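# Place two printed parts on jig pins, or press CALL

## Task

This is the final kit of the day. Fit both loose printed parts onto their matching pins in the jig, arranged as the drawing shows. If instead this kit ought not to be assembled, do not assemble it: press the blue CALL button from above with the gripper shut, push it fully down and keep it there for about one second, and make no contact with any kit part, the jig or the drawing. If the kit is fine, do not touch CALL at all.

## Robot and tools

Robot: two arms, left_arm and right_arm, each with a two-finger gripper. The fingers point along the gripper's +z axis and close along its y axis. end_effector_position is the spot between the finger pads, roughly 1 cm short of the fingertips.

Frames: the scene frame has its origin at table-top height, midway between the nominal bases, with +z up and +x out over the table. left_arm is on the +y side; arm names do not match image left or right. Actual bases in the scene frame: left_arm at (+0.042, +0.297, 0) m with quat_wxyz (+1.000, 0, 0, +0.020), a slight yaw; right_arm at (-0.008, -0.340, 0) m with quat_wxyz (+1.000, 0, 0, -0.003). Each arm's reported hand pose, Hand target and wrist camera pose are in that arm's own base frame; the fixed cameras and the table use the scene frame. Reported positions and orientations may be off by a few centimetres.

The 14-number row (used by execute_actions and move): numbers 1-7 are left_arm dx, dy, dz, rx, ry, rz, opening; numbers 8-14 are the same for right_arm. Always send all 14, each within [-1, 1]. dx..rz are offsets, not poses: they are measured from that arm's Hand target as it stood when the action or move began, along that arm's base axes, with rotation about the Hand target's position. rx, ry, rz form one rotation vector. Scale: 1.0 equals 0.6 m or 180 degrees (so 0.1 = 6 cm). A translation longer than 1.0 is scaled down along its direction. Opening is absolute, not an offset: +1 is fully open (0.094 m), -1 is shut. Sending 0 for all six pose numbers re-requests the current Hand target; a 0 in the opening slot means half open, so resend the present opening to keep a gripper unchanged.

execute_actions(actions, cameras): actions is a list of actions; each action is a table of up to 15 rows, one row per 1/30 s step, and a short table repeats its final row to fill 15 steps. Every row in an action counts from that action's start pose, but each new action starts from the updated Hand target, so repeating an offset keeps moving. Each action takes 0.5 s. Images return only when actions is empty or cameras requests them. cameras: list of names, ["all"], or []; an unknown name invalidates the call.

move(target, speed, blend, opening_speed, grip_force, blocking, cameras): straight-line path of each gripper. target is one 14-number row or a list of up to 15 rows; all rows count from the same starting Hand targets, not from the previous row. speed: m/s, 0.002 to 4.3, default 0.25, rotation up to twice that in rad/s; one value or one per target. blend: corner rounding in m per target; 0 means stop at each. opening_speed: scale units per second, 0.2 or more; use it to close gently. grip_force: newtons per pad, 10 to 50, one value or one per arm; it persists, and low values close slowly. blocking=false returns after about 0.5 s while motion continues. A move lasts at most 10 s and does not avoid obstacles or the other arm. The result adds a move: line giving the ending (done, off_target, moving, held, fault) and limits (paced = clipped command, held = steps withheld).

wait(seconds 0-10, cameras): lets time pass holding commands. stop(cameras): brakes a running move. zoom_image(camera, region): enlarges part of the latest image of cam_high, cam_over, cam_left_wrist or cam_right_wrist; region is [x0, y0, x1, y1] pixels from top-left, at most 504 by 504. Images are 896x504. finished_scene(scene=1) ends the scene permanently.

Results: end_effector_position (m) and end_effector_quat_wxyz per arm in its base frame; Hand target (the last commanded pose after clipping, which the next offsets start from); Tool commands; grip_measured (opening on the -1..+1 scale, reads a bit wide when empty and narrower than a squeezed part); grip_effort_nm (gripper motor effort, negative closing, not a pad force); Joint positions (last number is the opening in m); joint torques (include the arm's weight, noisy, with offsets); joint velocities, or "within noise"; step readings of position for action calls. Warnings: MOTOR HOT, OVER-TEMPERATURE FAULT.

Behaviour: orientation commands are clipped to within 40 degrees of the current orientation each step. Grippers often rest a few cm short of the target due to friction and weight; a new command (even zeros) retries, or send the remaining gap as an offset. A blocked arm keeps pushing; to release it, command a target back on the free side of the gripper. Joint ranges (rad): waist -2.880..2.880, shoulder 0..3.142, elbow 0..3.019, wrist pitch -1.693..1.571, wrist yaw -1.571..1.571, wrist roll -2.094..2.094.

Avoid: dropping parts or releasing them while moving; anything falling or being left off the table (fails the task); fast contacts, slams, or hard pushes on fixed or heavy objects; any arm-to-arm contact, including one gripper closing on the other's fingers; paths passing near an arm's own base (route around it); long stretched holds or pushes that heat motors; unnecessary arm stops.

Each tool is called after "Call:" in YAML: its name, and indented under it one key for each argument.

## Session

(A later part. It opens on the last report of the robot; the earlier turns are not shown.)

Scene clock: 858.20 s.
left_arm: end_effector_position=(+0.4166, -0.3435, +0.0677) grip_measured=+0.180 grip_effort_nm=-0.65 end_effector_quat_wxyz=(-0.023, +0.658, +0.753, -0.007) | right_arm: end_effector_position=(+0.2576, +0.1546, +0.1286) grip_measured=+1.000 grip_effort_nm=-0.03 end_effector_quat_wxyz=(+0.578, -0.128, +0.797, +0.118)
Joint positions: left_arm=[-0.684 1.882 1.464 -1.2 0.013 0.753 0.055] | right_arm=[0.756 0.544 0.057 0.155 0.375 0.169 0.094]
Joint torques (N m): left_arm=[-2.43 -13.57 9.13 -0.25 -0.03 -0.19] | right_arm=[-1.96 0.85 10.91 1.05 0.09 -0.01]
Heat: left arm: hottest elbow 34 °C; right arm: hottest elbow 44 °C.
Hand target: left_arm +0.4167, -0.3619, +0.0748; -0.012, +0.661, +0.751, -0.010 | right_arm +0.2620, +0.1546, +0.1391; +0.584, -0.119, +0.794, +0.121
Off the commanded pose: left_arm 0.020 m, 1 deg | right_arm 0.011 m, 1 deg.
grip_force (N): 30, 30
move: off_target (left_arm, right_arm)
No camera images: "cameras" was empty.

Call:
move:
  target: [0,0,0.08,0,0,0,0.02,0,0,0,0,0,0,1]
  cameras: []
  speed: 0.1

Call:
move:
  target: [0,0,-0.09,0,0,0,0.02,0,0,0,0,0,0,1]
  cameras: ["cam_over","cam_right_wrist"]
  speed: 0.1

Call:
zoom_image:
  camera: "cam_over"
  region: [430, 250, 560, 350]

Call:
zoom_image:
  camera: "cam_right_wrist"
  region: [320, 80, 480, 180]

Scene clock: 866.83 s.
left_arm: end_effector_position=(+0.4100, -0.3423, +0.0958) grip_measured=+0.180 grip_effort_nm=-0.65 end_effector_quat_wxyz=(-0.043, +0.660, +0.750, -0.008) | right_arm: end_effector_position=(+0.2576, +0.1546, +0.1286) grip_measured=+1.000 grip_effort_nm=-0.03 end_effector_quat_wxyz=(+0.578, -0.128, +0.797, +0.118)
Joint positions: left_arm=[-0.691 1.865 1.516 -1.309 0.013 0.753 0.055] | right_arm=[0.756 0.544 0.057 0.155 0.375 0.169 0.094]
Joint torques (N m): left_arm=[-1.79 -16.44 10.74 -0.51 0.01 -0.12] | right_arm=[-2.02 0.79 10.89 1.03 0.09 -0.01]
Heat: left arm: hottest elbow 34 °C; right arm: hottest elbow 44 °C.
Hand target: left_arm +0.4167, -0.3619, +0.1228; -0.012, +0.661, +0.751, -0.010 | right_arm +0.2620, +0.1546, +0.1391; +0.584, -0.119, +0.794, +0.121
Off the commanded pose: left_arm 0.034 m, 4 deg | right_arm 0.011 m, 1 deg.
grip_force (N): 30, 30
move: off_target (left_arm, right_arm)
No camera images: "cameras" was empty.

Scene clock: 868.20 s.
left_arm: end_effector_position=(+0.4179, -0.3489, +0.0732) grip_measured=+0.180 grip_effort_nm=-0.64 end_effector_quat_wxyz=(-0.018, +0.660, +0.751, -0.007) | right_arm: end_effector_position=(+0.2576, +0.1546, +0.1286) grip_measured=+1.000 grip_effort_nm=-0.02 end_effector_quat_wxyz=(+0.578, -0.128, +0.797, +0.118)
Joint positions: left_arm=[-0.691 1.88 1.478 -1.205 0.013 0.753 0.055] | right_arm=[0.756 0.544 0.057 0.155 0.375 0.169 0.094]
Joint torques (N m): left_arm=[-1.49 -13.39 7.86 0.18 -0.02 -0.1] | right_arm=[-1.96 0.79 10.91 1.05 0.08 -0.01]
Heat: left arm: hottest elbow 34 °C; right arm: hottest elbow 44 °C.
Hand target: left_arm +0.4167, -0.3619, +0.0688; -0.012, +0.661, +0.751, -0.010 | right_arm +0.2620, +0.1546, +0.1391; +0.584, -0.119, +0.794, +0.121
Off the commanded pose: left_arm 0.014 m, 1 deg | right_arm 0.011 m, 1 deg.
grip_force (N): 30, 30
move: off_target (left_arm, right_arm)
Images, in order (width x height): cam_over 896x504, cam_right_wrist 896x504.

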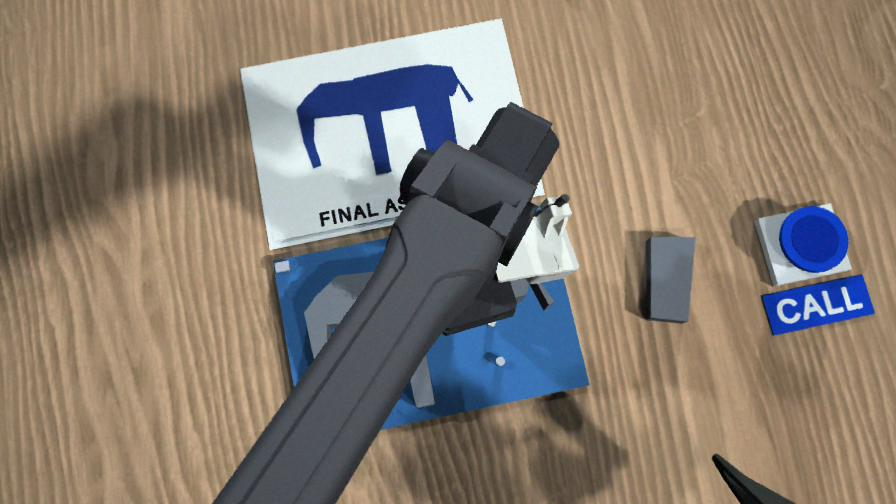

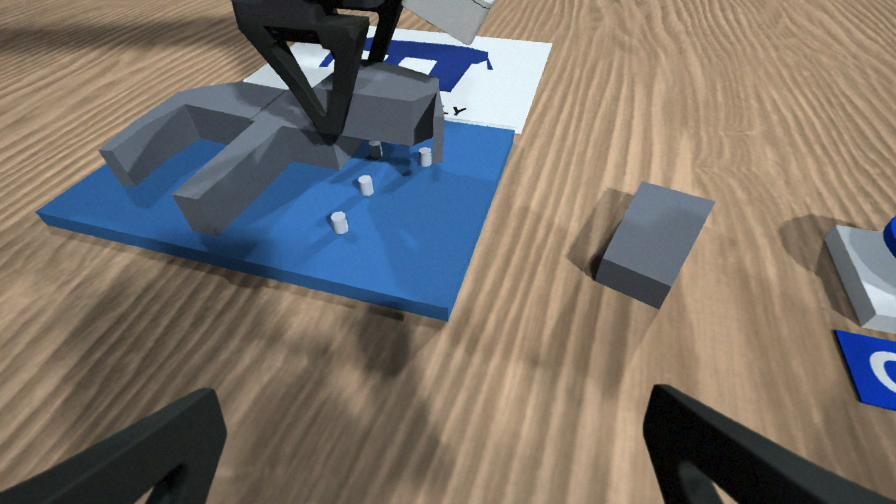

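Scaled by 3.877 from the camera's 896x504 image, which has a finer 1280x720 frame.

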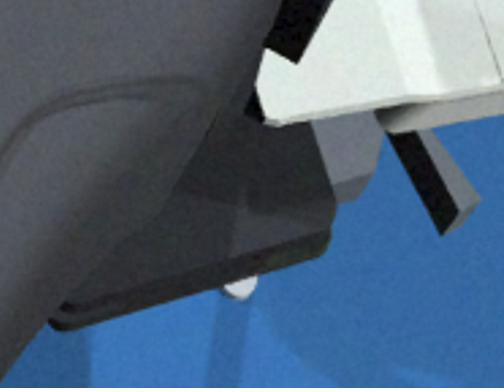

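Scaled by 3.150 from the camera's 896x504 image, which has a finer 1280x720 frame.

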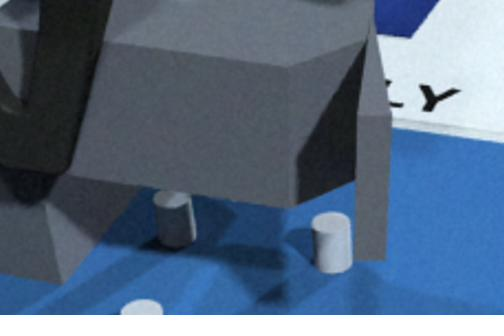

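Call:
move:
  target: [0.006,-0.003,-0.035,0,0,0,0.02,0,0,0,0,0,0,1]
  cameras: ["cam_over","cam_right_wrist"]
  speed: 0.08

Call:
zoom_image:
  camera: "cam_over"
  region: [430, 250, 560, 350]

Call:
zoom_image:
  camera: "cam_right_wrist"
  region: [320, 80, 480, 180]

Scene clock: 876.43 s.
left_arm: end_effector_position=(+0.4189, -0.3577, +0.0557) grip_measured=+0.180 grip_effort_nm=-0.65 end_effector_quat_wxyz=(-0.012, +0.664, +0.747, -0.008) | right_arm: end_effector_position=(+0.2576, +0.1546, +0.1286) grip_measured=+1.000 grip_effort_nm=-0.03 end_effector_quat_wxyz=(+0.578, -0.128, +0.797, +0.118)
Joint positions: left_arm=[-0.701 1.908 1.47 -1.159 0.015 0.753 0.055] | right_arm=[0.756 0.544 0.057 0.155 0.375 0.169 0.094]
Joint torques (N m): left_arm=[-1.2 -12.98 7.5 0.28 -0.05 -0.09] | right_arm=[-1.96 0.79 10.91 1.05 0.09 -0.01]
Heat: left arm: hottest elbow 34 °C; right arm: hottest elbow 44 °C.
Hand target: left_arm +0.4203, -0.3637, +0.0478; -0.012, +0.661, +0.751, -0.010 | right_arm +0.2620, +0.1546, +0.1391; +0.584, -0.119, +0.794, +0.121
Off the commanded pose: left_arm 0.010 m, 1 deg | right_arm 0.011 m, 1 deg.
grip_force (N): 30, 30
move: off_target (right_arm)
Images, in order (width x height): cam_over 896x504, cam_right_wrist 896x504.

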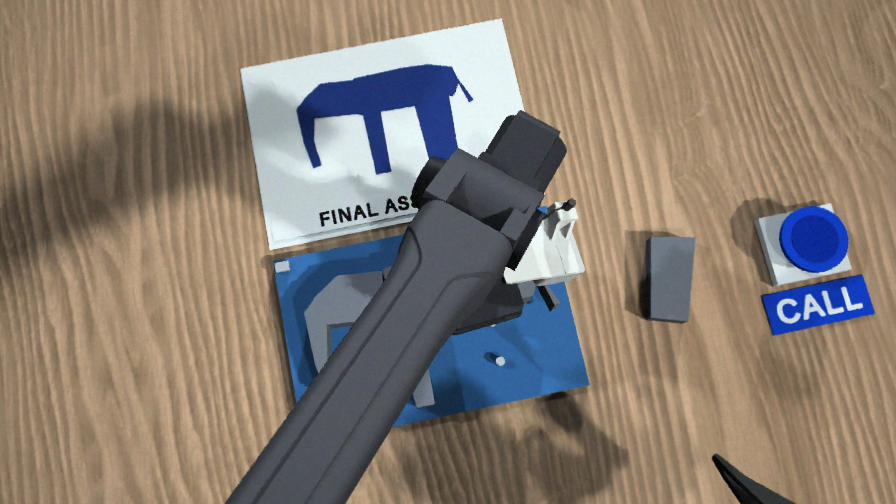

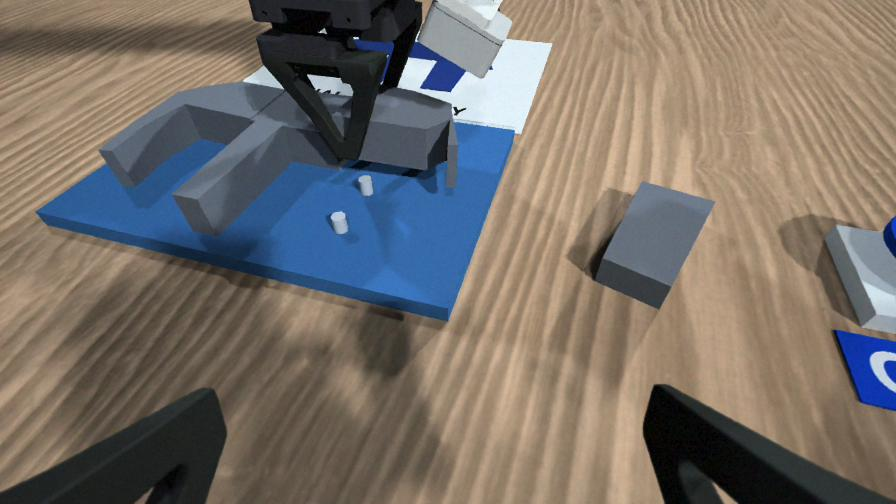

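Scaled by 3.877 from the camera's 896x504 image, which has a finer 1280x720 frame.

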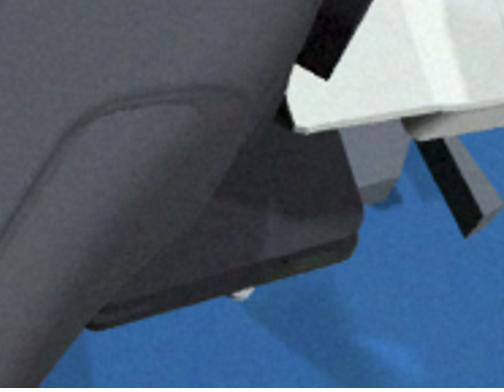

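Scaled by 3.150 from the camera's 896x504 image, which has a finer 1280x720 frame.

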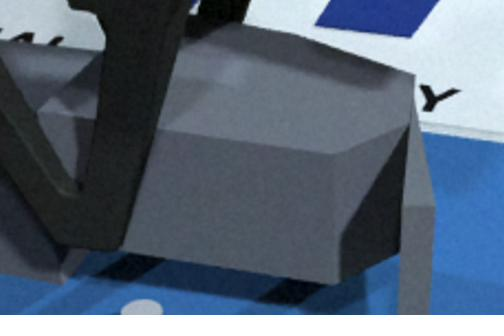

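Call:
move:
  target: [0.0238,0.026,0,0,0,0,0.02,0,0,0,0,0,0,1]
  cameras: ["cam_over","cam_right_wrist"]
  speed: 0.08

Call:
zoom_image:
  camera: "cam_over"
  region: [430, 250, 560, 350]

Call:
zoom_image:
  camera: "cam_right_wrist"
  region: [320, 80, 480, 180]

Scene clock: 888.23 s.
left_arm: end_effector_position=(+0.4198, -0.3576, +0.0563) grip_measured=+0.180 grip_effort_nm=-0.65 end_effector_quat_wxyz=(-0.011, +0.668, +0.744, -0.013) | right_arm: end_effector_position=(+0.2576, +0.1546, +0.1286) grip_measured=+1.000 grip_effort_nm=-0.03 end_effector_quat_wxyz=(+0.578, -0.128, +0.797, +0.118)
Joint positions: left_arm=[-0.697 1.908 1.472 -1.159 0.025 0.766 0.055] | right_arm=[0.756 0.544 0.057 0.155 0.375 0.169 0.094]
Joint torques (N m): left_arm=[0.73 -13.16 7.27 0.01 -0.12 0.1] | right_arm=[-1.96 0.73 10.92 1.03 0.09 -0.01]
Heat: left arm: hottest elbow 33 °C; right arm: hottest elbow 44 °C.
Hand target: left_arm +0.4346, -0.3481, +0.0478; -0.012, +0.661, +0.751, -0.010 | right_arm +0.2620, +0.1546, +0.1391; +0.584, -0.119, +0.794, +0.121
Off the commanded pose: left_arm 0.019 m, 1 deg | right_arm 0.011 m, 1 deg.
grip_force (N): 30, 30
move: off_target (left_arm, right_arm)
Images, in order (width x height): cam_over 896x504, cam_right_wrist 896x504.

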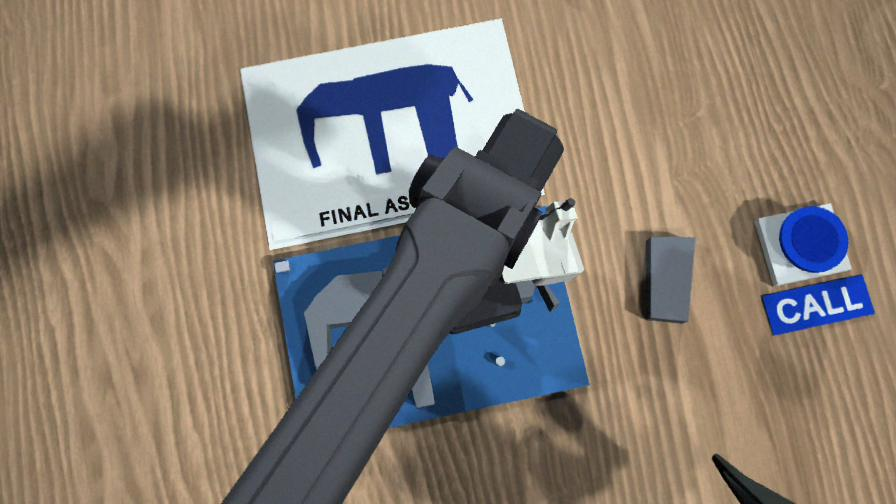

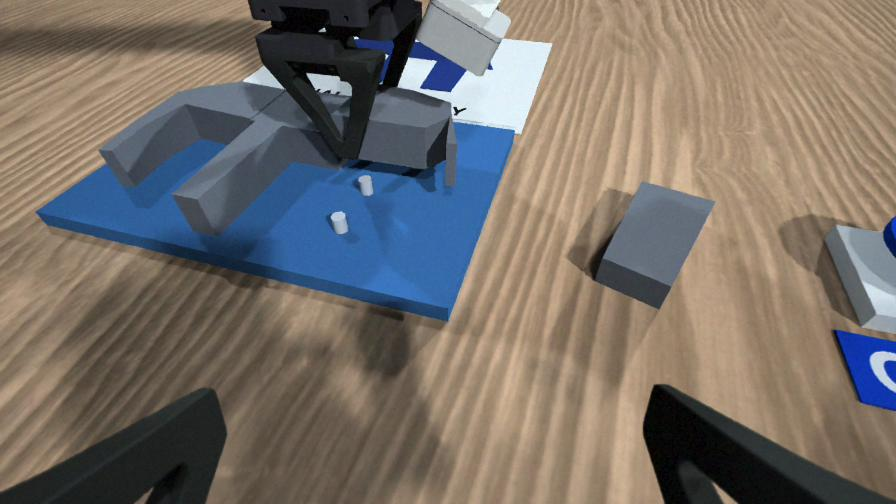

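Scaled by 3.877 from the camera's 896x504 image, which has a finer 1280x720 frame.

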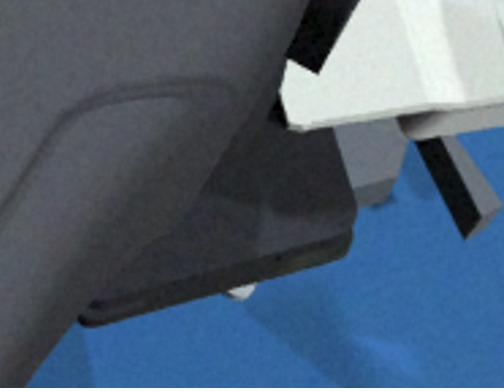

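Scaled by 3.150 from the camera's 896x504 image, which has a finer 1280x720 frame.

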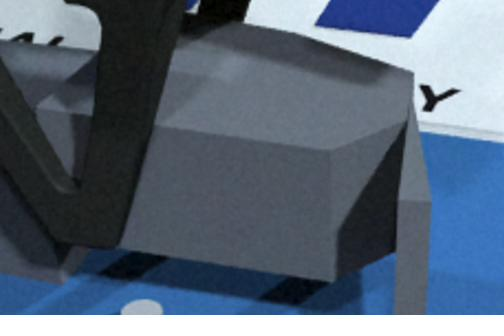

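Call:
move:
  target: [0.008,0.01,0,0,0,0,0.02,0,0,0,0,0,0,1]
  cameras: []
  speed: 0.1

Call:
move:
  target: [0.006,0.008,0,0,0,0,0.02,0,0,0,0,0,0,1]
  cameras: ["cam_over","cam_right_wrist","cam_left_wrist"]
  speed: 0.1

Call:
zoom_image:
  camera: "cam_over"
  region: [430, 250, 560, 350]

Call:
zoom_image:
  camera: "cam_right_wrist"
  region: [320, 80, 480, 180]

Scene clock: 898.70 s.
left_arm: end_effector_position=(+0.4206, -0.3567, +0.0563) grip_measured=+0.180 grip_effort_nm=-0.65 end_effector_quat_wxyz=(-0.011, +0.674, +0.738, -0.015) | right_arm: end_effector_position=(+0.2576, +0.1546, +0.1286) grip_measured=+1.000 grip_effort_nm=-0.03 end_effector_quat_wxyz=(+0.578, -0.128, +0.797, +0.118)
Joint positions: left_arm=[-0.694 1.908 1.472 -1.159 0.028 0.786 0.055] | right_arm=[0.756 0.544 0.057 0.155 0.375 0.169 0.094]
Joint torques (N m): left_arm=[1.85 -13.16 7.54 0.27 -0.18 0.01] | right_arm=[-2.02 0.79 10.91 1.03 0.08 -0.01]
Heat: left arm: hottest elbow 33 °C; right arm: hottest elbow 44 °C.
Hand target: left_arm +0.4394, -0.3421, +0.0478; -0.012, +0.661, +0.751, -0.010 | right_arm +0.2620, +0.1546, +0.1391; +0.584, -0.119, +0.794, +0.121
Off the commanded pose: left_arm 0.025 m, 2 deg | right_arm 0.011 m, 1 deg.
grip_force (N): 30, 30
move: off_target (left_arm, right_arm)
No camera images: "cameras" was empty.

Scene clock: 899.93 s.
left_arm: end_effector_position=(+0.4252, -0.3565, +0.0562) grip_measured=+0.180 grip_effort_nm=-0.65 end_effector_quat_wxyz=(-0.004, +0.676, +0.736, -0.015) | right_arm: end_effector_position=(+0.2576, +0.1546, +0.1286) grip_measured=+1.000 grip_effort_nm=-0.03 end_effector_quat_wxyz=(+0.578, -0.128, +0.797, +0.118)
Joint positions: left_arm=[-0.688 1.908 1.472 -1.145 0.03 0.799 0.055] | right_arm=[0.756 0.544 0.057 0.155 0.375 0.169 0.094]
Joint torques (N m): left_arm=[1.67 -13.16 7.53 0.13 -0.32 0.03] | right_arm=[-1.9 0.79 10.91 1.02 0.08 -0.02]
Heat: left arm: hottest elbow 33 °C; right arm: hottest elbow 44 °C.
Hand target: left_arm +0.4430, -0.3373, +0.0478; -0.012, +0.661, +0.751, -0.010 | right_arm +0.2620, +0.1546, +0.1391; +0.584, -0.119, +0.794, +0.121
Off the commanded pose: left_arm 0.027 m, 3 deg | right_arm 0.011 m, 1 deg.
grip_force (N): 30, 30
move: off_target (left_arm, right_arm)
Images, in order (width x height): cam_over 896x504, cam_left_wrist 896x504, cam_right_wrist 896x504.

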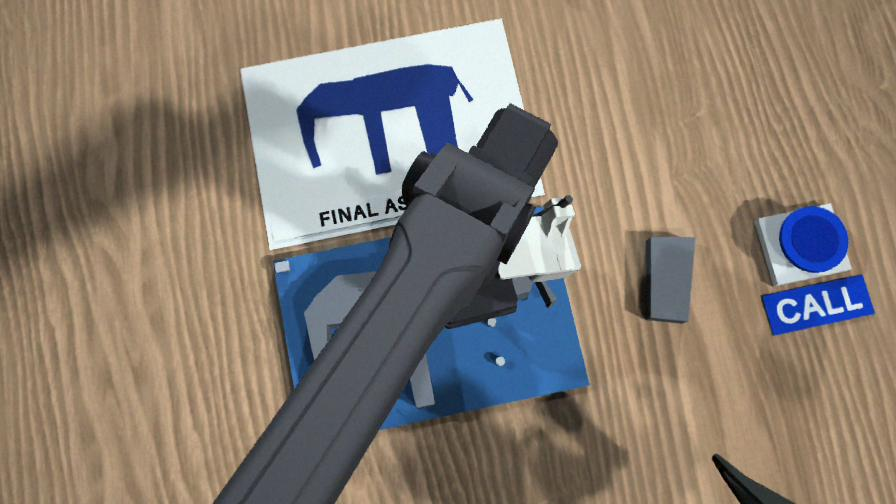

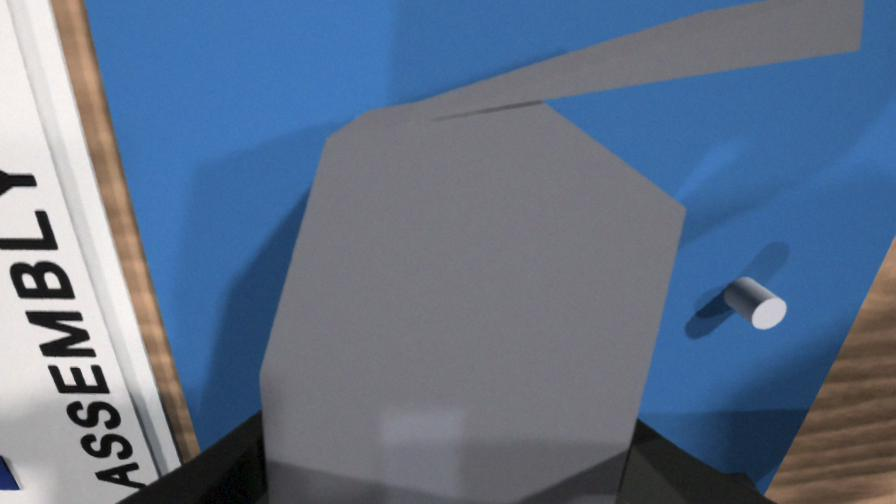

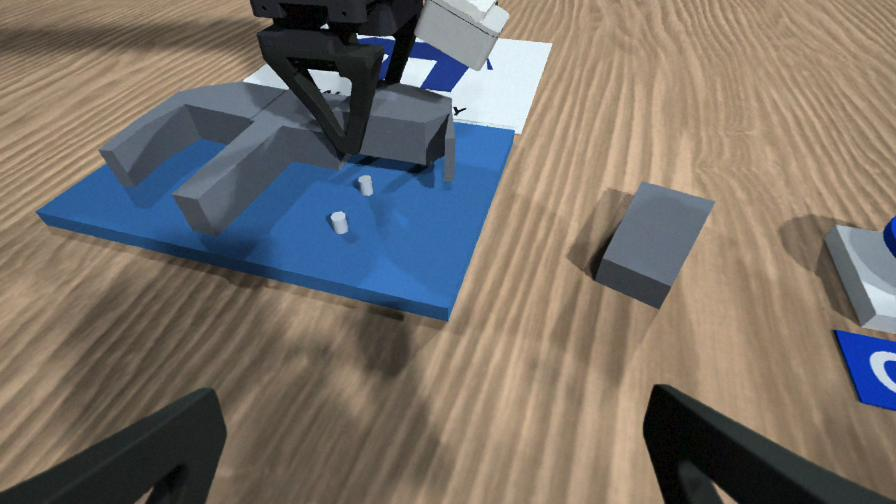

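Scaled by 3.877 from the camera's 896x504 image, which has a finer 1280x720 frame.

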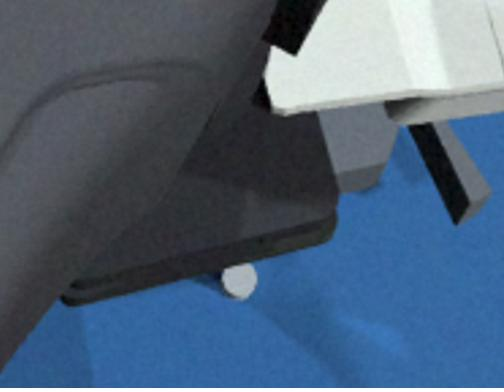

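Scaled by 3.150 from the camera's 896x504 image, which has a finer 1280x720 frame.

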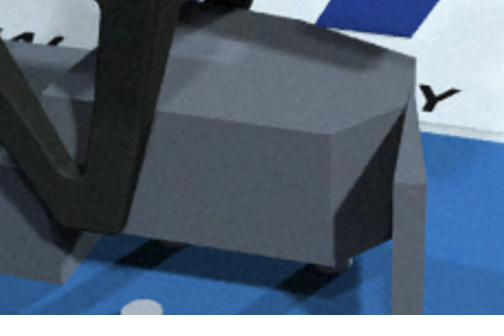

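Call:
move:
  target: [0.004,0.009,0,0,0,0,0.02,0,0,0,0,0,0,1]
  cameras: []
  speed: 0.1

Call:
move:
  target: [0.003,0.007,0,0,0,0,0.02,0,0,0,0,0,0,1]
  cameras: ["cam_over","cam_right_wrist","cam_left_wrist"]
  speed: 0.1

Call:
zoom_image:
  camera: "cam_over"
  region: [430, 250, 560, 350]

Call:
zoom_image:
  camera: "cam_right_wrist"
  region: [320, 80, 480, 180]

Scene clock: 915.43 s.
left_arm: end_effector_position=(+0.4263, -0.3559, +0.0562) grip_measured=+0.180 grip_effort_nm=-0.65 end_effector_quat_wxyz=(-0.003, +0.680, +0.733, -0.017) | right_arm: end_effector_position=(+0.2576, +0.1546, +0.1286) grip_measured=+1.000 grip_effort_nm=-0.03 end_effector_quat_wxyz=(+0.578, -0.128, +0.797, +0.118)
Joint positions: left_arm=[-0.684 1.908 1.472 -1.143 0.033 0.811 0.055] | right_arm=[0.756 0.544 0.057 0.155 0.375 0.169 0.094]
Joint torques (N m): left_arm=[3.43 -12.81 7.2 0.08 -0.45 0.04] | right_arm=[-1.96 0.67 10.92 1.03 0.09 -0.01]
Heat: left arm: hottest shoulder 33 °C; right arm: hottest elbow 44 °C.
Hand target: left_arm +0.4454, -0.3319, +0.0478; -0.012, +0.661, +0.751, -0.010 | right_arm +0.2620, +0.1546, +0.1391; +0.584, -0.119, +0.794, +0.121
Off the commanded pose: left_arm 0.032 m, 3 deg | right_arm 0.011 m, 1 deg.
grip_force (N): 30, 30
move: off_target (left_arm, right_arm)
No camera images: "cameras" was empty.

Scene clock: 916.43 s.
left_arm: end_effector_position=(+0.4278, -0.3553, +0.0563) grip_measured=+0.180 grip_effort_nm=-0.65 end_effector_quat_wxyz=(-0.001, +0.681, +0.732, -0.017) | right_arm: end_effector_position=(+0.2576, +0.1546, +0.1286) grip_measured=+1.000 grip_effort_nm=-0.02 end_effector_quat_wxyz=(+0.578, -0.128, +0.797, +0.118)
Joint positions: left_arm=[-0.681 1.908 1.472 -1.14 0.034 0.818 0.055] | right_arm=[0.756 0.544 0.057 0.155 0.375 0.169 0.094]
Joint torques (N m): left_arm=[2.84 -13.63 7.25 0.05 -0.55 0.03] | right_arm=[-1.9 0.79 10.89 1.03 0.08 -0.01]
Heat: left arm: hottest shoulder 33 °C; right arm: hottest elbow 44 °C.
Hand target: left_arm +0.4472, -0.3277, +0.0478; -0.012, +0.661, +0.751, -0.010 | right_arm +0.2620, +0.1546, +0.1391; +0.584, -0.119, +0.794, +0.121
Off the commanded pose: left_arm 0.035 m, 4 deg | right_arm 0.011 m, 1 deg.
grip_force (N): 30, 30
move: off_target (left_arm, right_arm)
Images, in order (width x height): cam_over 896x504, cam_left_wrist 896x504, cam_right_wrist 896x504.

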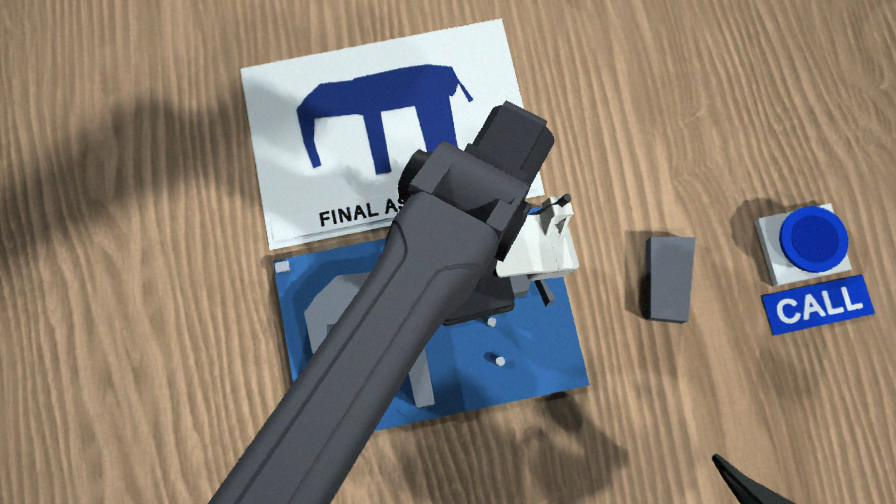

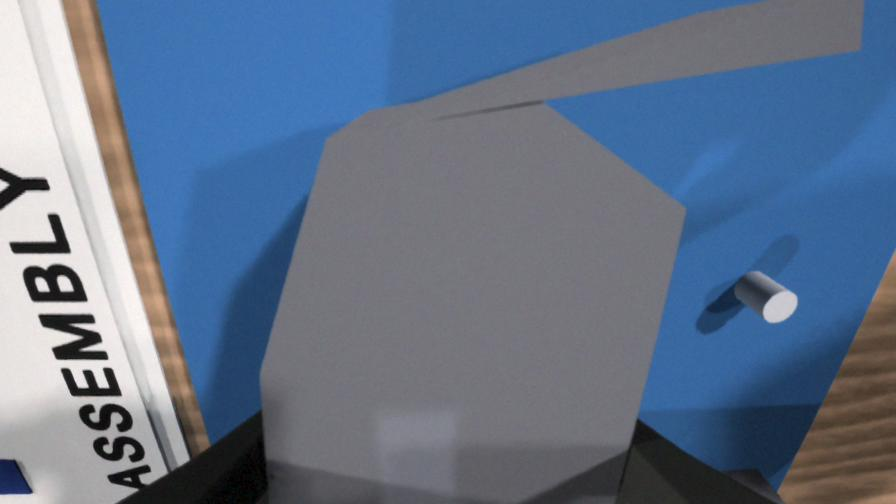

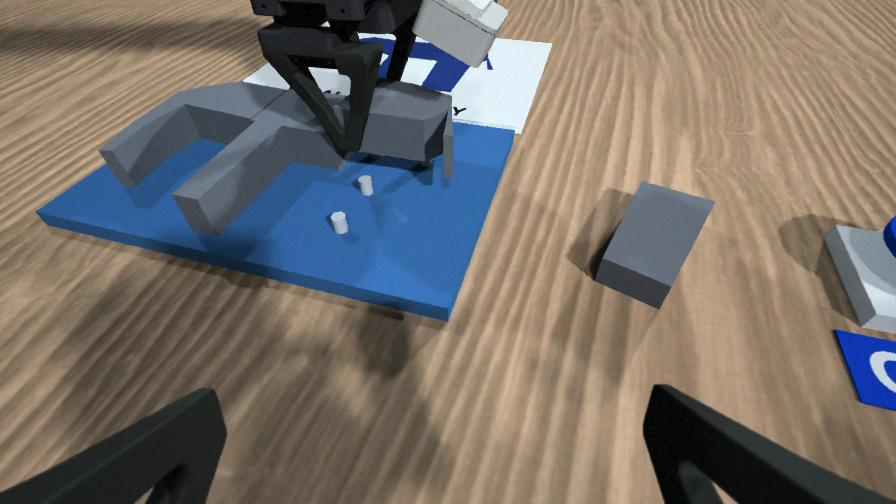

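Scaled by 3.877 from the camera's 896x504 image, which has a finer 1280x720 frame.

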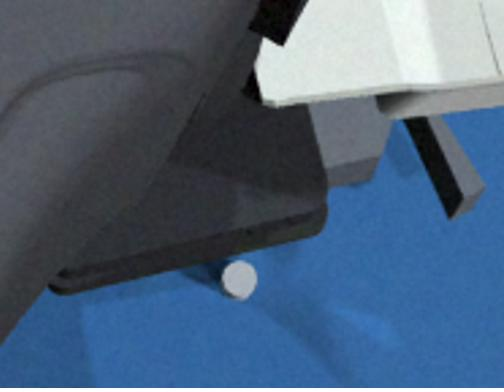

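Scaled by 3.150 from the camera's 896x504 image, which has a finer 1280x720 frame.

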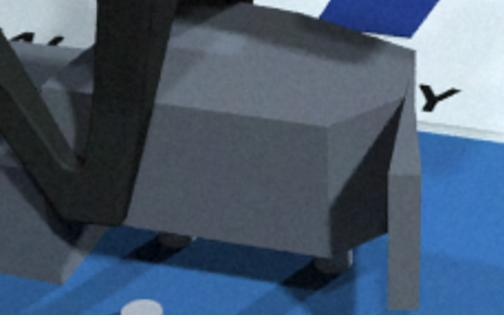

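Call:
move:
  target: [-0.0155,-0.0203,0,0,0,0.008,0.02,0,0,0,0,0,0,1]
  cameras: ["cam_over","cam_right_wrist","cam_left_wrist"]
  speed: 0.1

Call:
zoom_image:
  camera: "cam_over"
  region: [430, 250, 560, 350]

Call:
zoom_image:
  camera: "cam_right_wrist"
  region: [320, 80, 480, 180]

Scene clock: 932.80 s.
left_arm: end_effector_position=(+0.4282, -0.3559, +0.0563) grip_measured=+0.180 grip_effort_nm=-0.65 end_effector_quat_wxyz=(+0.000, +0.674, +0.739, -0.018) | right_arm: end_effector_position=(+0.2576, +0.1546, +0.1286) grip_measured=+1.000 grip_effort_nm=-0.03 end_effector_quat_wxyz=(+0.578, -0.128, +0.797, +0.118)
Joint positions: left_arm=[-0.681 1.908 1.472 -1.137 0.036 0.797 0.055] | right_arm=[0.756 0.544 0.057 0.155 0.375 0.169 0.094]
Joint torques (N m): left_arm=[1.79 -13.68 6.91 -0.13 -0.54 -0.26] | right_arm=[-1.96 0.73 10.89 1.05 0.08 -0.01]
Heat: left arm: hottest shoulder 33 °C; right arm: hottest elbow 45 °C.
Hand target: left_arm +0.4379, -0.3399, +0.0478; -0.012, +0.651, +0.759, -0.010 | right_arm +0.2620, +0.1546, +0.1391; +0.584, -0.119, +0.794, +0.121
Off the commanded pose: left_arm 0.021 m, 4 deg | right_arm 0.011 m, 1 deg.
grip_force (N): 30, 30
move: off_target (left_arm, right_arm)
Images, in order (width x height): cam_over 896x504, cam_left_wrist 896x504, cam_right_wrist 896x504.

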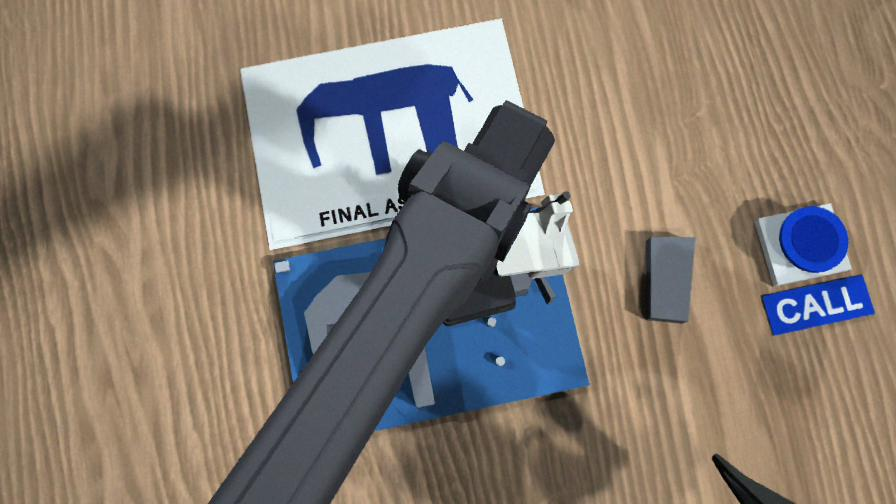

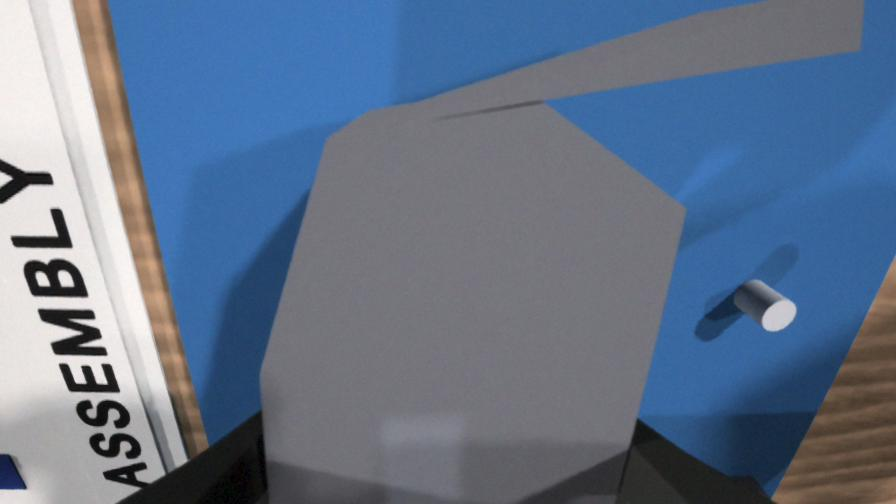

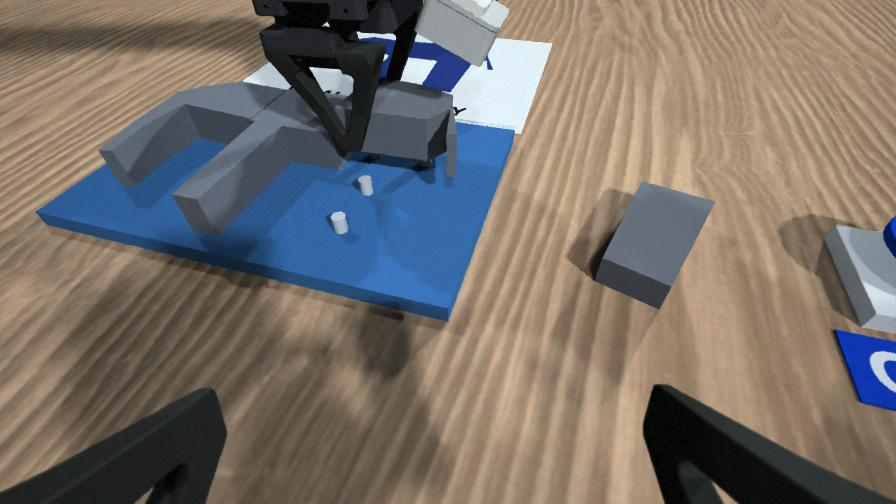

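Scaled by 3.877 from the camera's 896x504 image, which has a finer 1280x720 frame.

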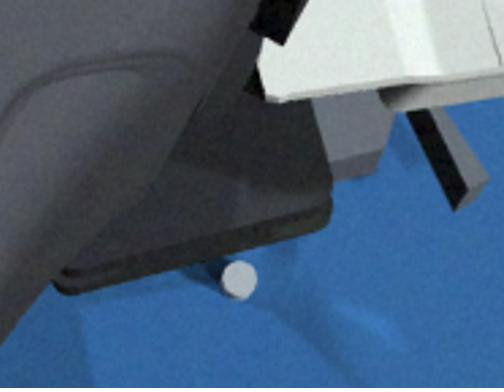

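Scaled by 3.150 from the camera's 896x504 image, which has a finer 1280x720 frame.

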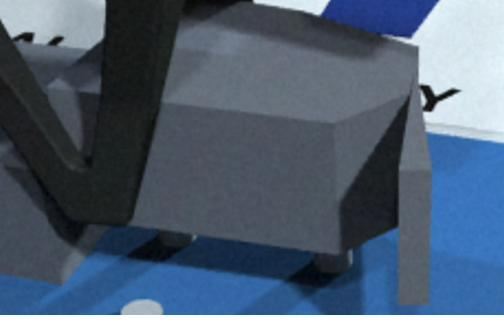

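Call:
move:
  target: [-0.004,-0.001,-0.022,0,0,0.004,0.02,0,0,0,0,0,0,1]
  cameras: ["cam_over","cam_right_wrist"]
  speed: 0.08

Call:
zoom_image:
  camera: "cam_over"
  region: [430, 250, 560, 350]

Call:
zoom_image:
  camera: "cam_right_wrist"
  region: [320, 80, 480, 180]

Scene clock: 940.10 s.
left_arm: end_effector_position=(+0.4311, -0.3522, +0.0504) grip_measured=+0.180 grip_effort_nm=-0.64 end_effector_quat_wxyz=(+0.005, +0.658, +0.753, -0.012) | right_arm: end_effector_position=(+0.2576, +0.1546, +0.1286) grip_measured=+1.000 grip_effort_nm=-0.02 end_effector_quat_wxyz=(+0.578, -0.128, +0.797, +0.118)
Joint positions: left_arm=[-0.677 1.908 1.455 -1.109 0.024 0.76 0.055] | right_arm=[0.756 0.544 0.057 0.155 0.375 0.169 0.094]
Joint torques (N m): left_arm=[0.03 -13.33 6.76 0.01 -0.2 -0.11] | right_arm=[-1.96 0.85 10.91 1.02 0.08 -0.01]
Heat: left arm: hottest shoulder 33 °C; right arm: hottest elbow 45 °C.
Hand target: left_arm +0.4355, -0.3405, +0.0346; -0.011, +0.646, +0.763, -0.010 | right_arm +0.2620, +0.1546, +0.1391; +0.584, -0.119, +0.794, +0.121
Off the commanded pose: left_arm 0.020 m, 3 deg | right_arm 0.011 m, 1 deg.
grip_force (N): 30, 30
move: off_target (left_arm, right_arm)
Images, in order (width x height): cam_over 896x504, cam_right_wrist 896x504.

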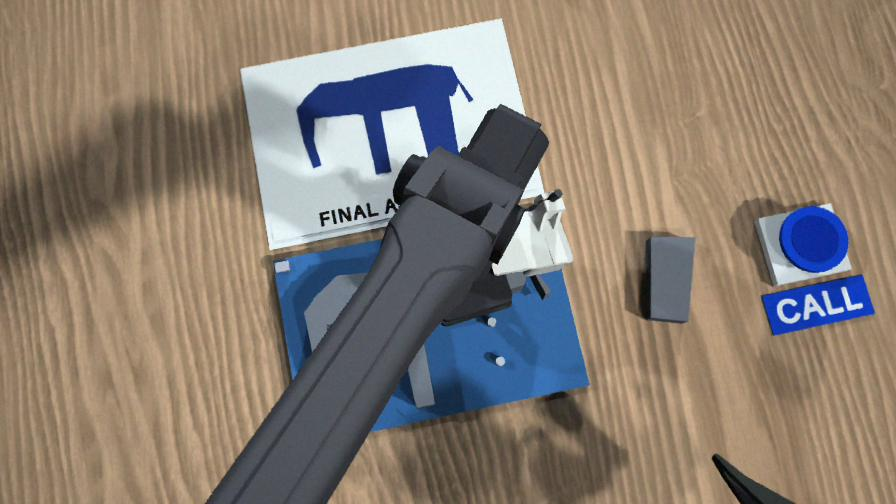

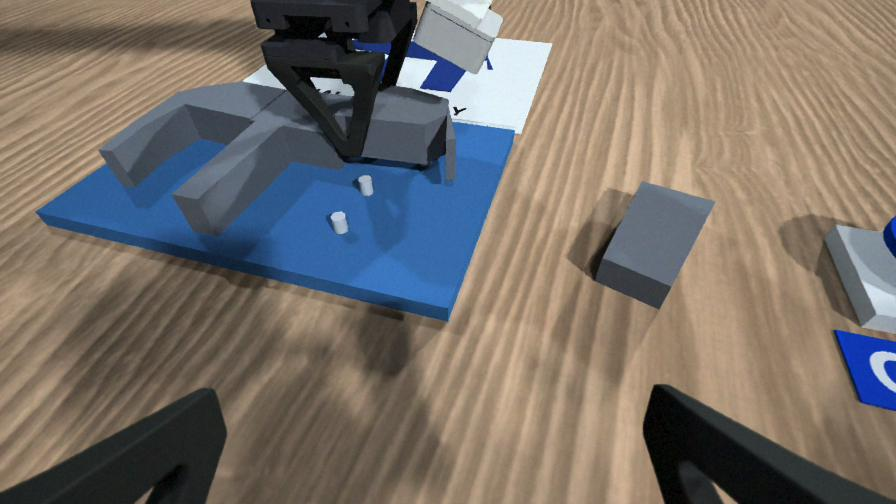

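Scaled by 3.877 from the camera's 896x504 image, which has a finer 1280x720 frame.

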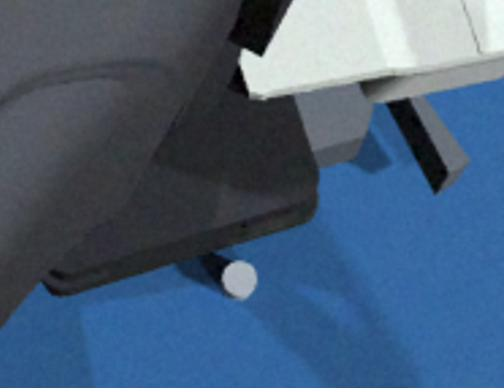

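Scaled by 3.150 from the camera's 896x504 image, which has a finer 1280x720 frame.

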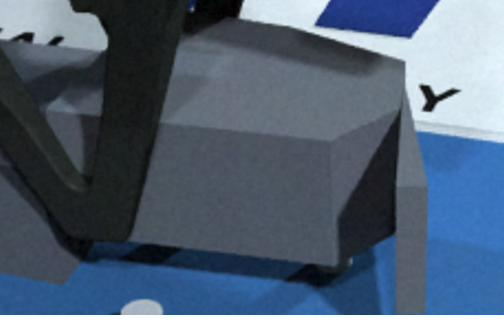

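Call:
move:
  target: [-0.025,0.008,0.005,0,0,0,0.02,0,0,0,0,0,0,1]
  cameras: ["cam_over","cam_right_wrist"]
  speed: 0.1

Call:
zoom_image:
  camera: "cam_over"
  region: [430, 250, 560, 350]

Call:
zoom_image:
  camera: "cam_right_wrist"
  region: [320, 80, 480, 180]

Scene clock: 949.97 s.
left_arm: end_effector_position=(+0.4302, -0.3518, +0.0466) grip_measured=+0.180 grip_effort_nm=-0.65 end_effector_quat_wxyz=(+0.013, +0.651, +0.759, -0.012) | right_arm: end_effector_position=(+0.2576, +0.1546, +0.1286) grip_measured=+1.000 grip_effort_nm=-0.02 end_effector_quat_wxyz=(+0.578, -0.128, +0.797, +0.118)
Joint positions: left_arm=[-0.677 1.9 1.432 -1.077 0.025 0.742 0.055] | right_arm=[0.756 0.544 0.057 0.155 0.375 0.169 0.094]
Joint torques (N m): left_arm=[-0.03 -14.51 4.57 -0.59 -0.17 -0.11] | right_arm=[-1.96 0.73 10.91 1.02 0.09 -0.01]
Heat: left arm: hottest shoulder 33 °C; right arm: hottest elbow 45 °C.
Hand target: left_arm +0.4205, -0.3357, +0.0376; -0.011, +0.646, +0.763, -0.010 | right_arm +0.2620, +0.1546, +0.1391; +0.584, -0.119, +0.794, +0.121
Off the commanded pose: left_arm 0.021 m, 3 deg | right_arm 0.011 m, 1 deg.
grip_force (N): 30, 30
move: off_target (left_arm, right_arm)
Images, in order (width x height): cam_over 896x504, cam_right_wrist 896x504.

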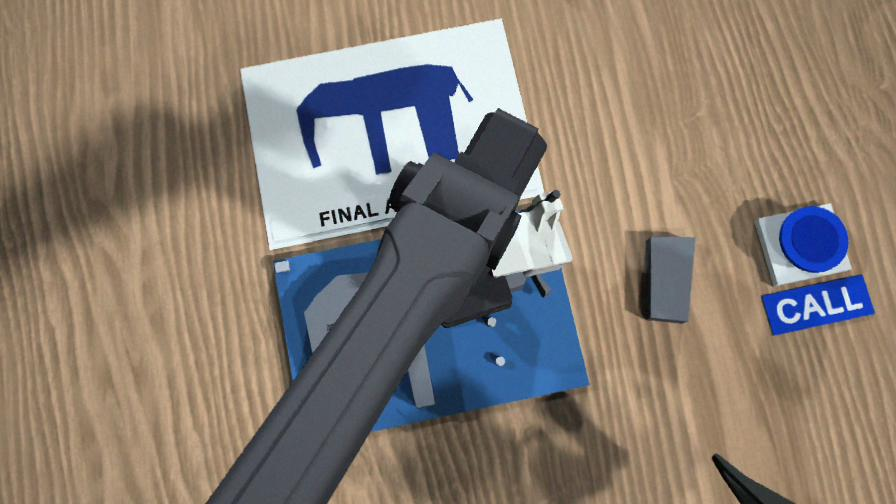

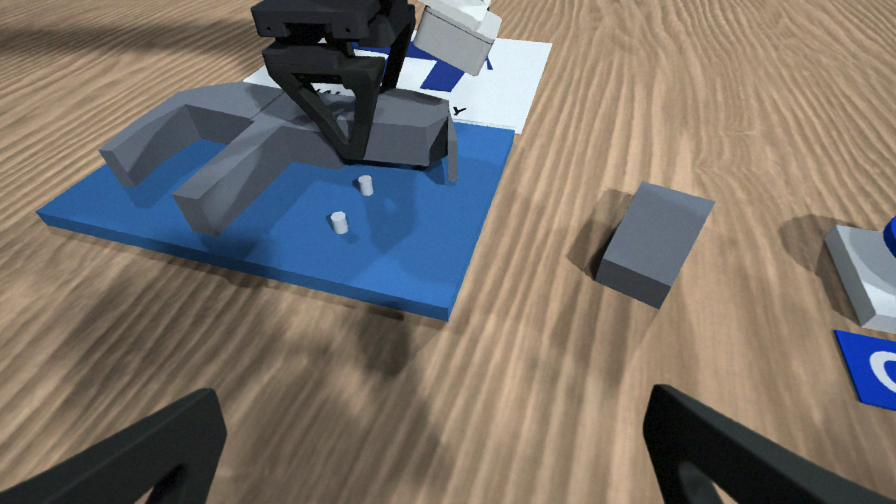

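Scaled by 3.877 from the camera's 896x504 image, which has a finer 1280x720 frame.

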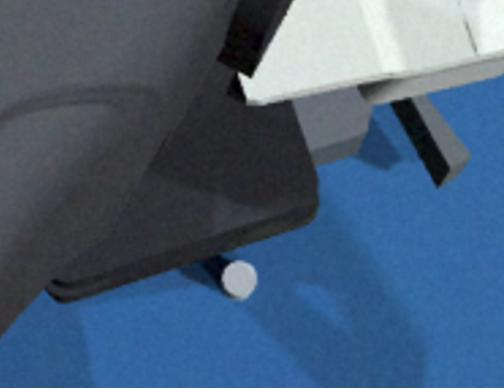

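Scaled by 3.150 from the camera's 896x504 image, which has a finer 1280x720 frame.

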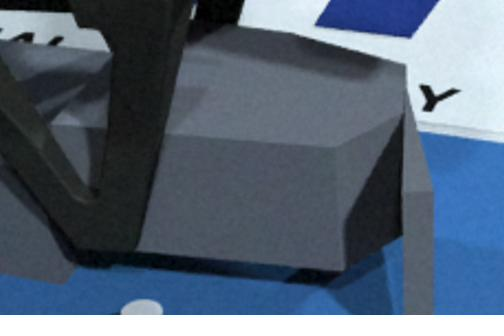

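Call:
move:
  target:
    - [0.0,-0.01,0.1,0,0,0,0.02,0,0,0,0,0,0,1]
    - [-0.033,0.0,0.09,0,0,0,0.02,0,0,0,0,0,0,1]
    - [0.018,-0.022,0.05,0,0,0,0.02,0,0,0,0,0,0,1]
    - [0.018,-0.022,0.006,0,0,0,0.02,0,0,0,0,0,0,1]
  cameras: ["cam_over","cam_right_wrist"]
  speed: 0.1

Call:
zoom_image:
  camera: "cam_over"
  region: [430, 250, 560, 350]

Call:
zoom_image:
  camera: "cam_right_wrist"
  region: [320, 80, 480, 180]

Scene clock: 971.07 s.
left_arm: end_effector_position=(+0.4232, -0.3453, +0.0669) grip_measured=+0.180 grip_effort_nm=-0.64 end_effector_quat_wxyz=(-0.005, +0.645, +0.764, -0.008) | right_arm: end_effector_position=(+0.2576, +0.1546, +0.1286) grip_measured=+1.000 grip_effort_nm=-0.02 end_effector_quat_wxyz=(+0.578, -0.128, +0.797, +0.118)
Joint positions: left_arm=[-0.678 1.876 1.453 -1.159 0.016 0.723 0.055] | right_arm=[0.756 0.544 0.057 0.155 0.375 0.169 0.094]
Joint torques (N m): left_arm=[-0.73 -10.75 7.56 0.7 -0.12 -0.01] | right_arm=[-1.96 0.79 10.91 1.03 0.09 -0.02]
Heat: left arm: hottest shoulder 32 °C; right arm: hottest elbow 45 °C.
Hand target: left_arm +0.4313, -0.3489, +0.0412; -0.011, +0.646, +0.763, -0.010 | right_arm +0.2620, +0.1546, +0.1391; +0.584, -0.119, +0.794, +0.121
Off the commanded pose: left_arm 0.027 m, 1 deg | right_arm 0.011 m, 1 deg.
grip_force (N): 30, 30
move: off_target (left_arm, right_arm)
Images, in order (width x height): cam_over 896x504, cam_right_wrist 896x504.

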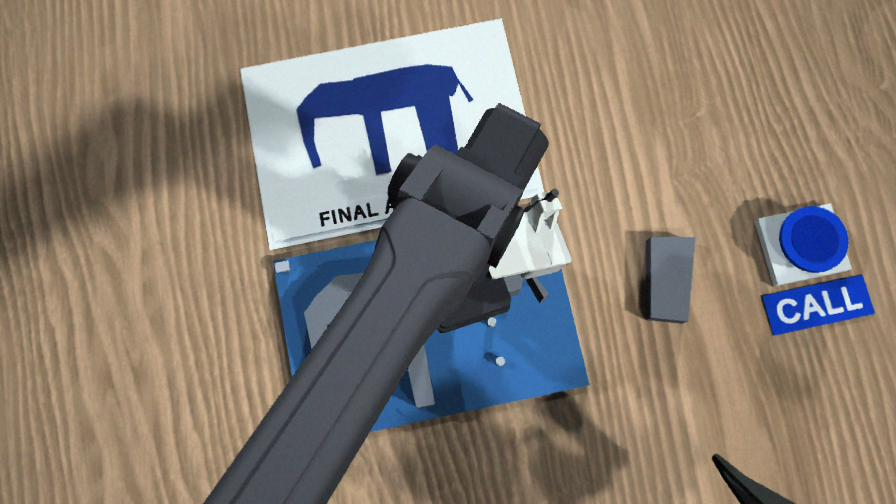

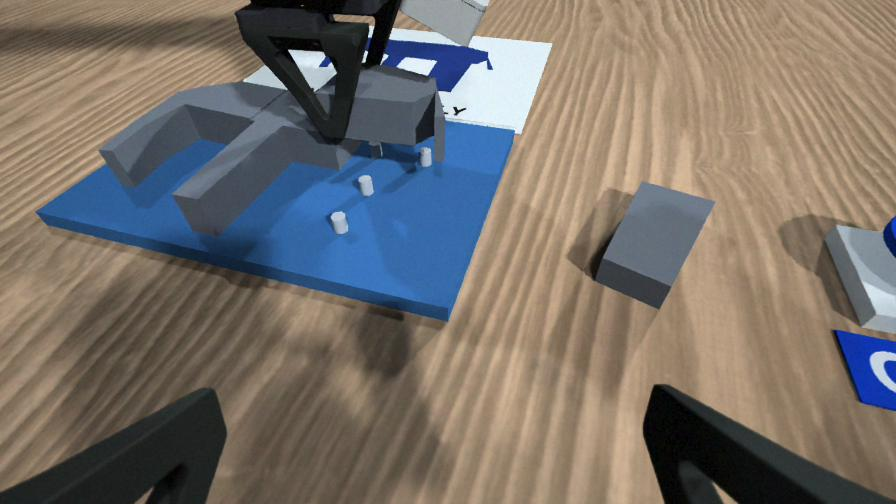

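Scaled by 3.877 from the camera's 896x504 image, which has a finer 1280x720 frame.

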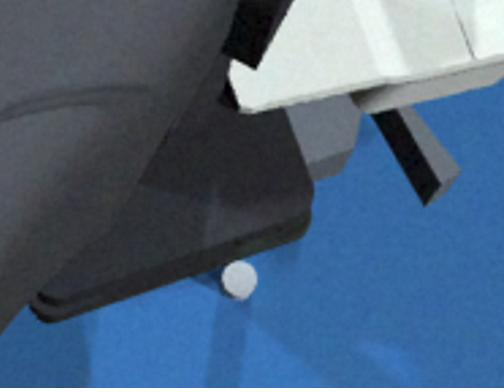

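Scaled by 3.150 from the camera's 896x504 image, which has a finer 1280x720 frame.

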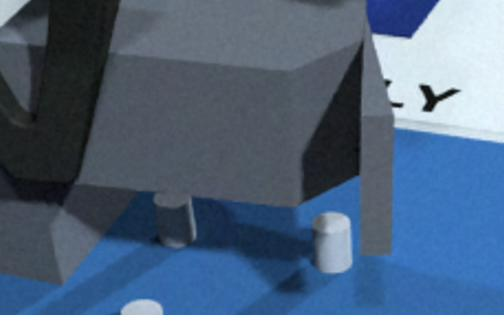

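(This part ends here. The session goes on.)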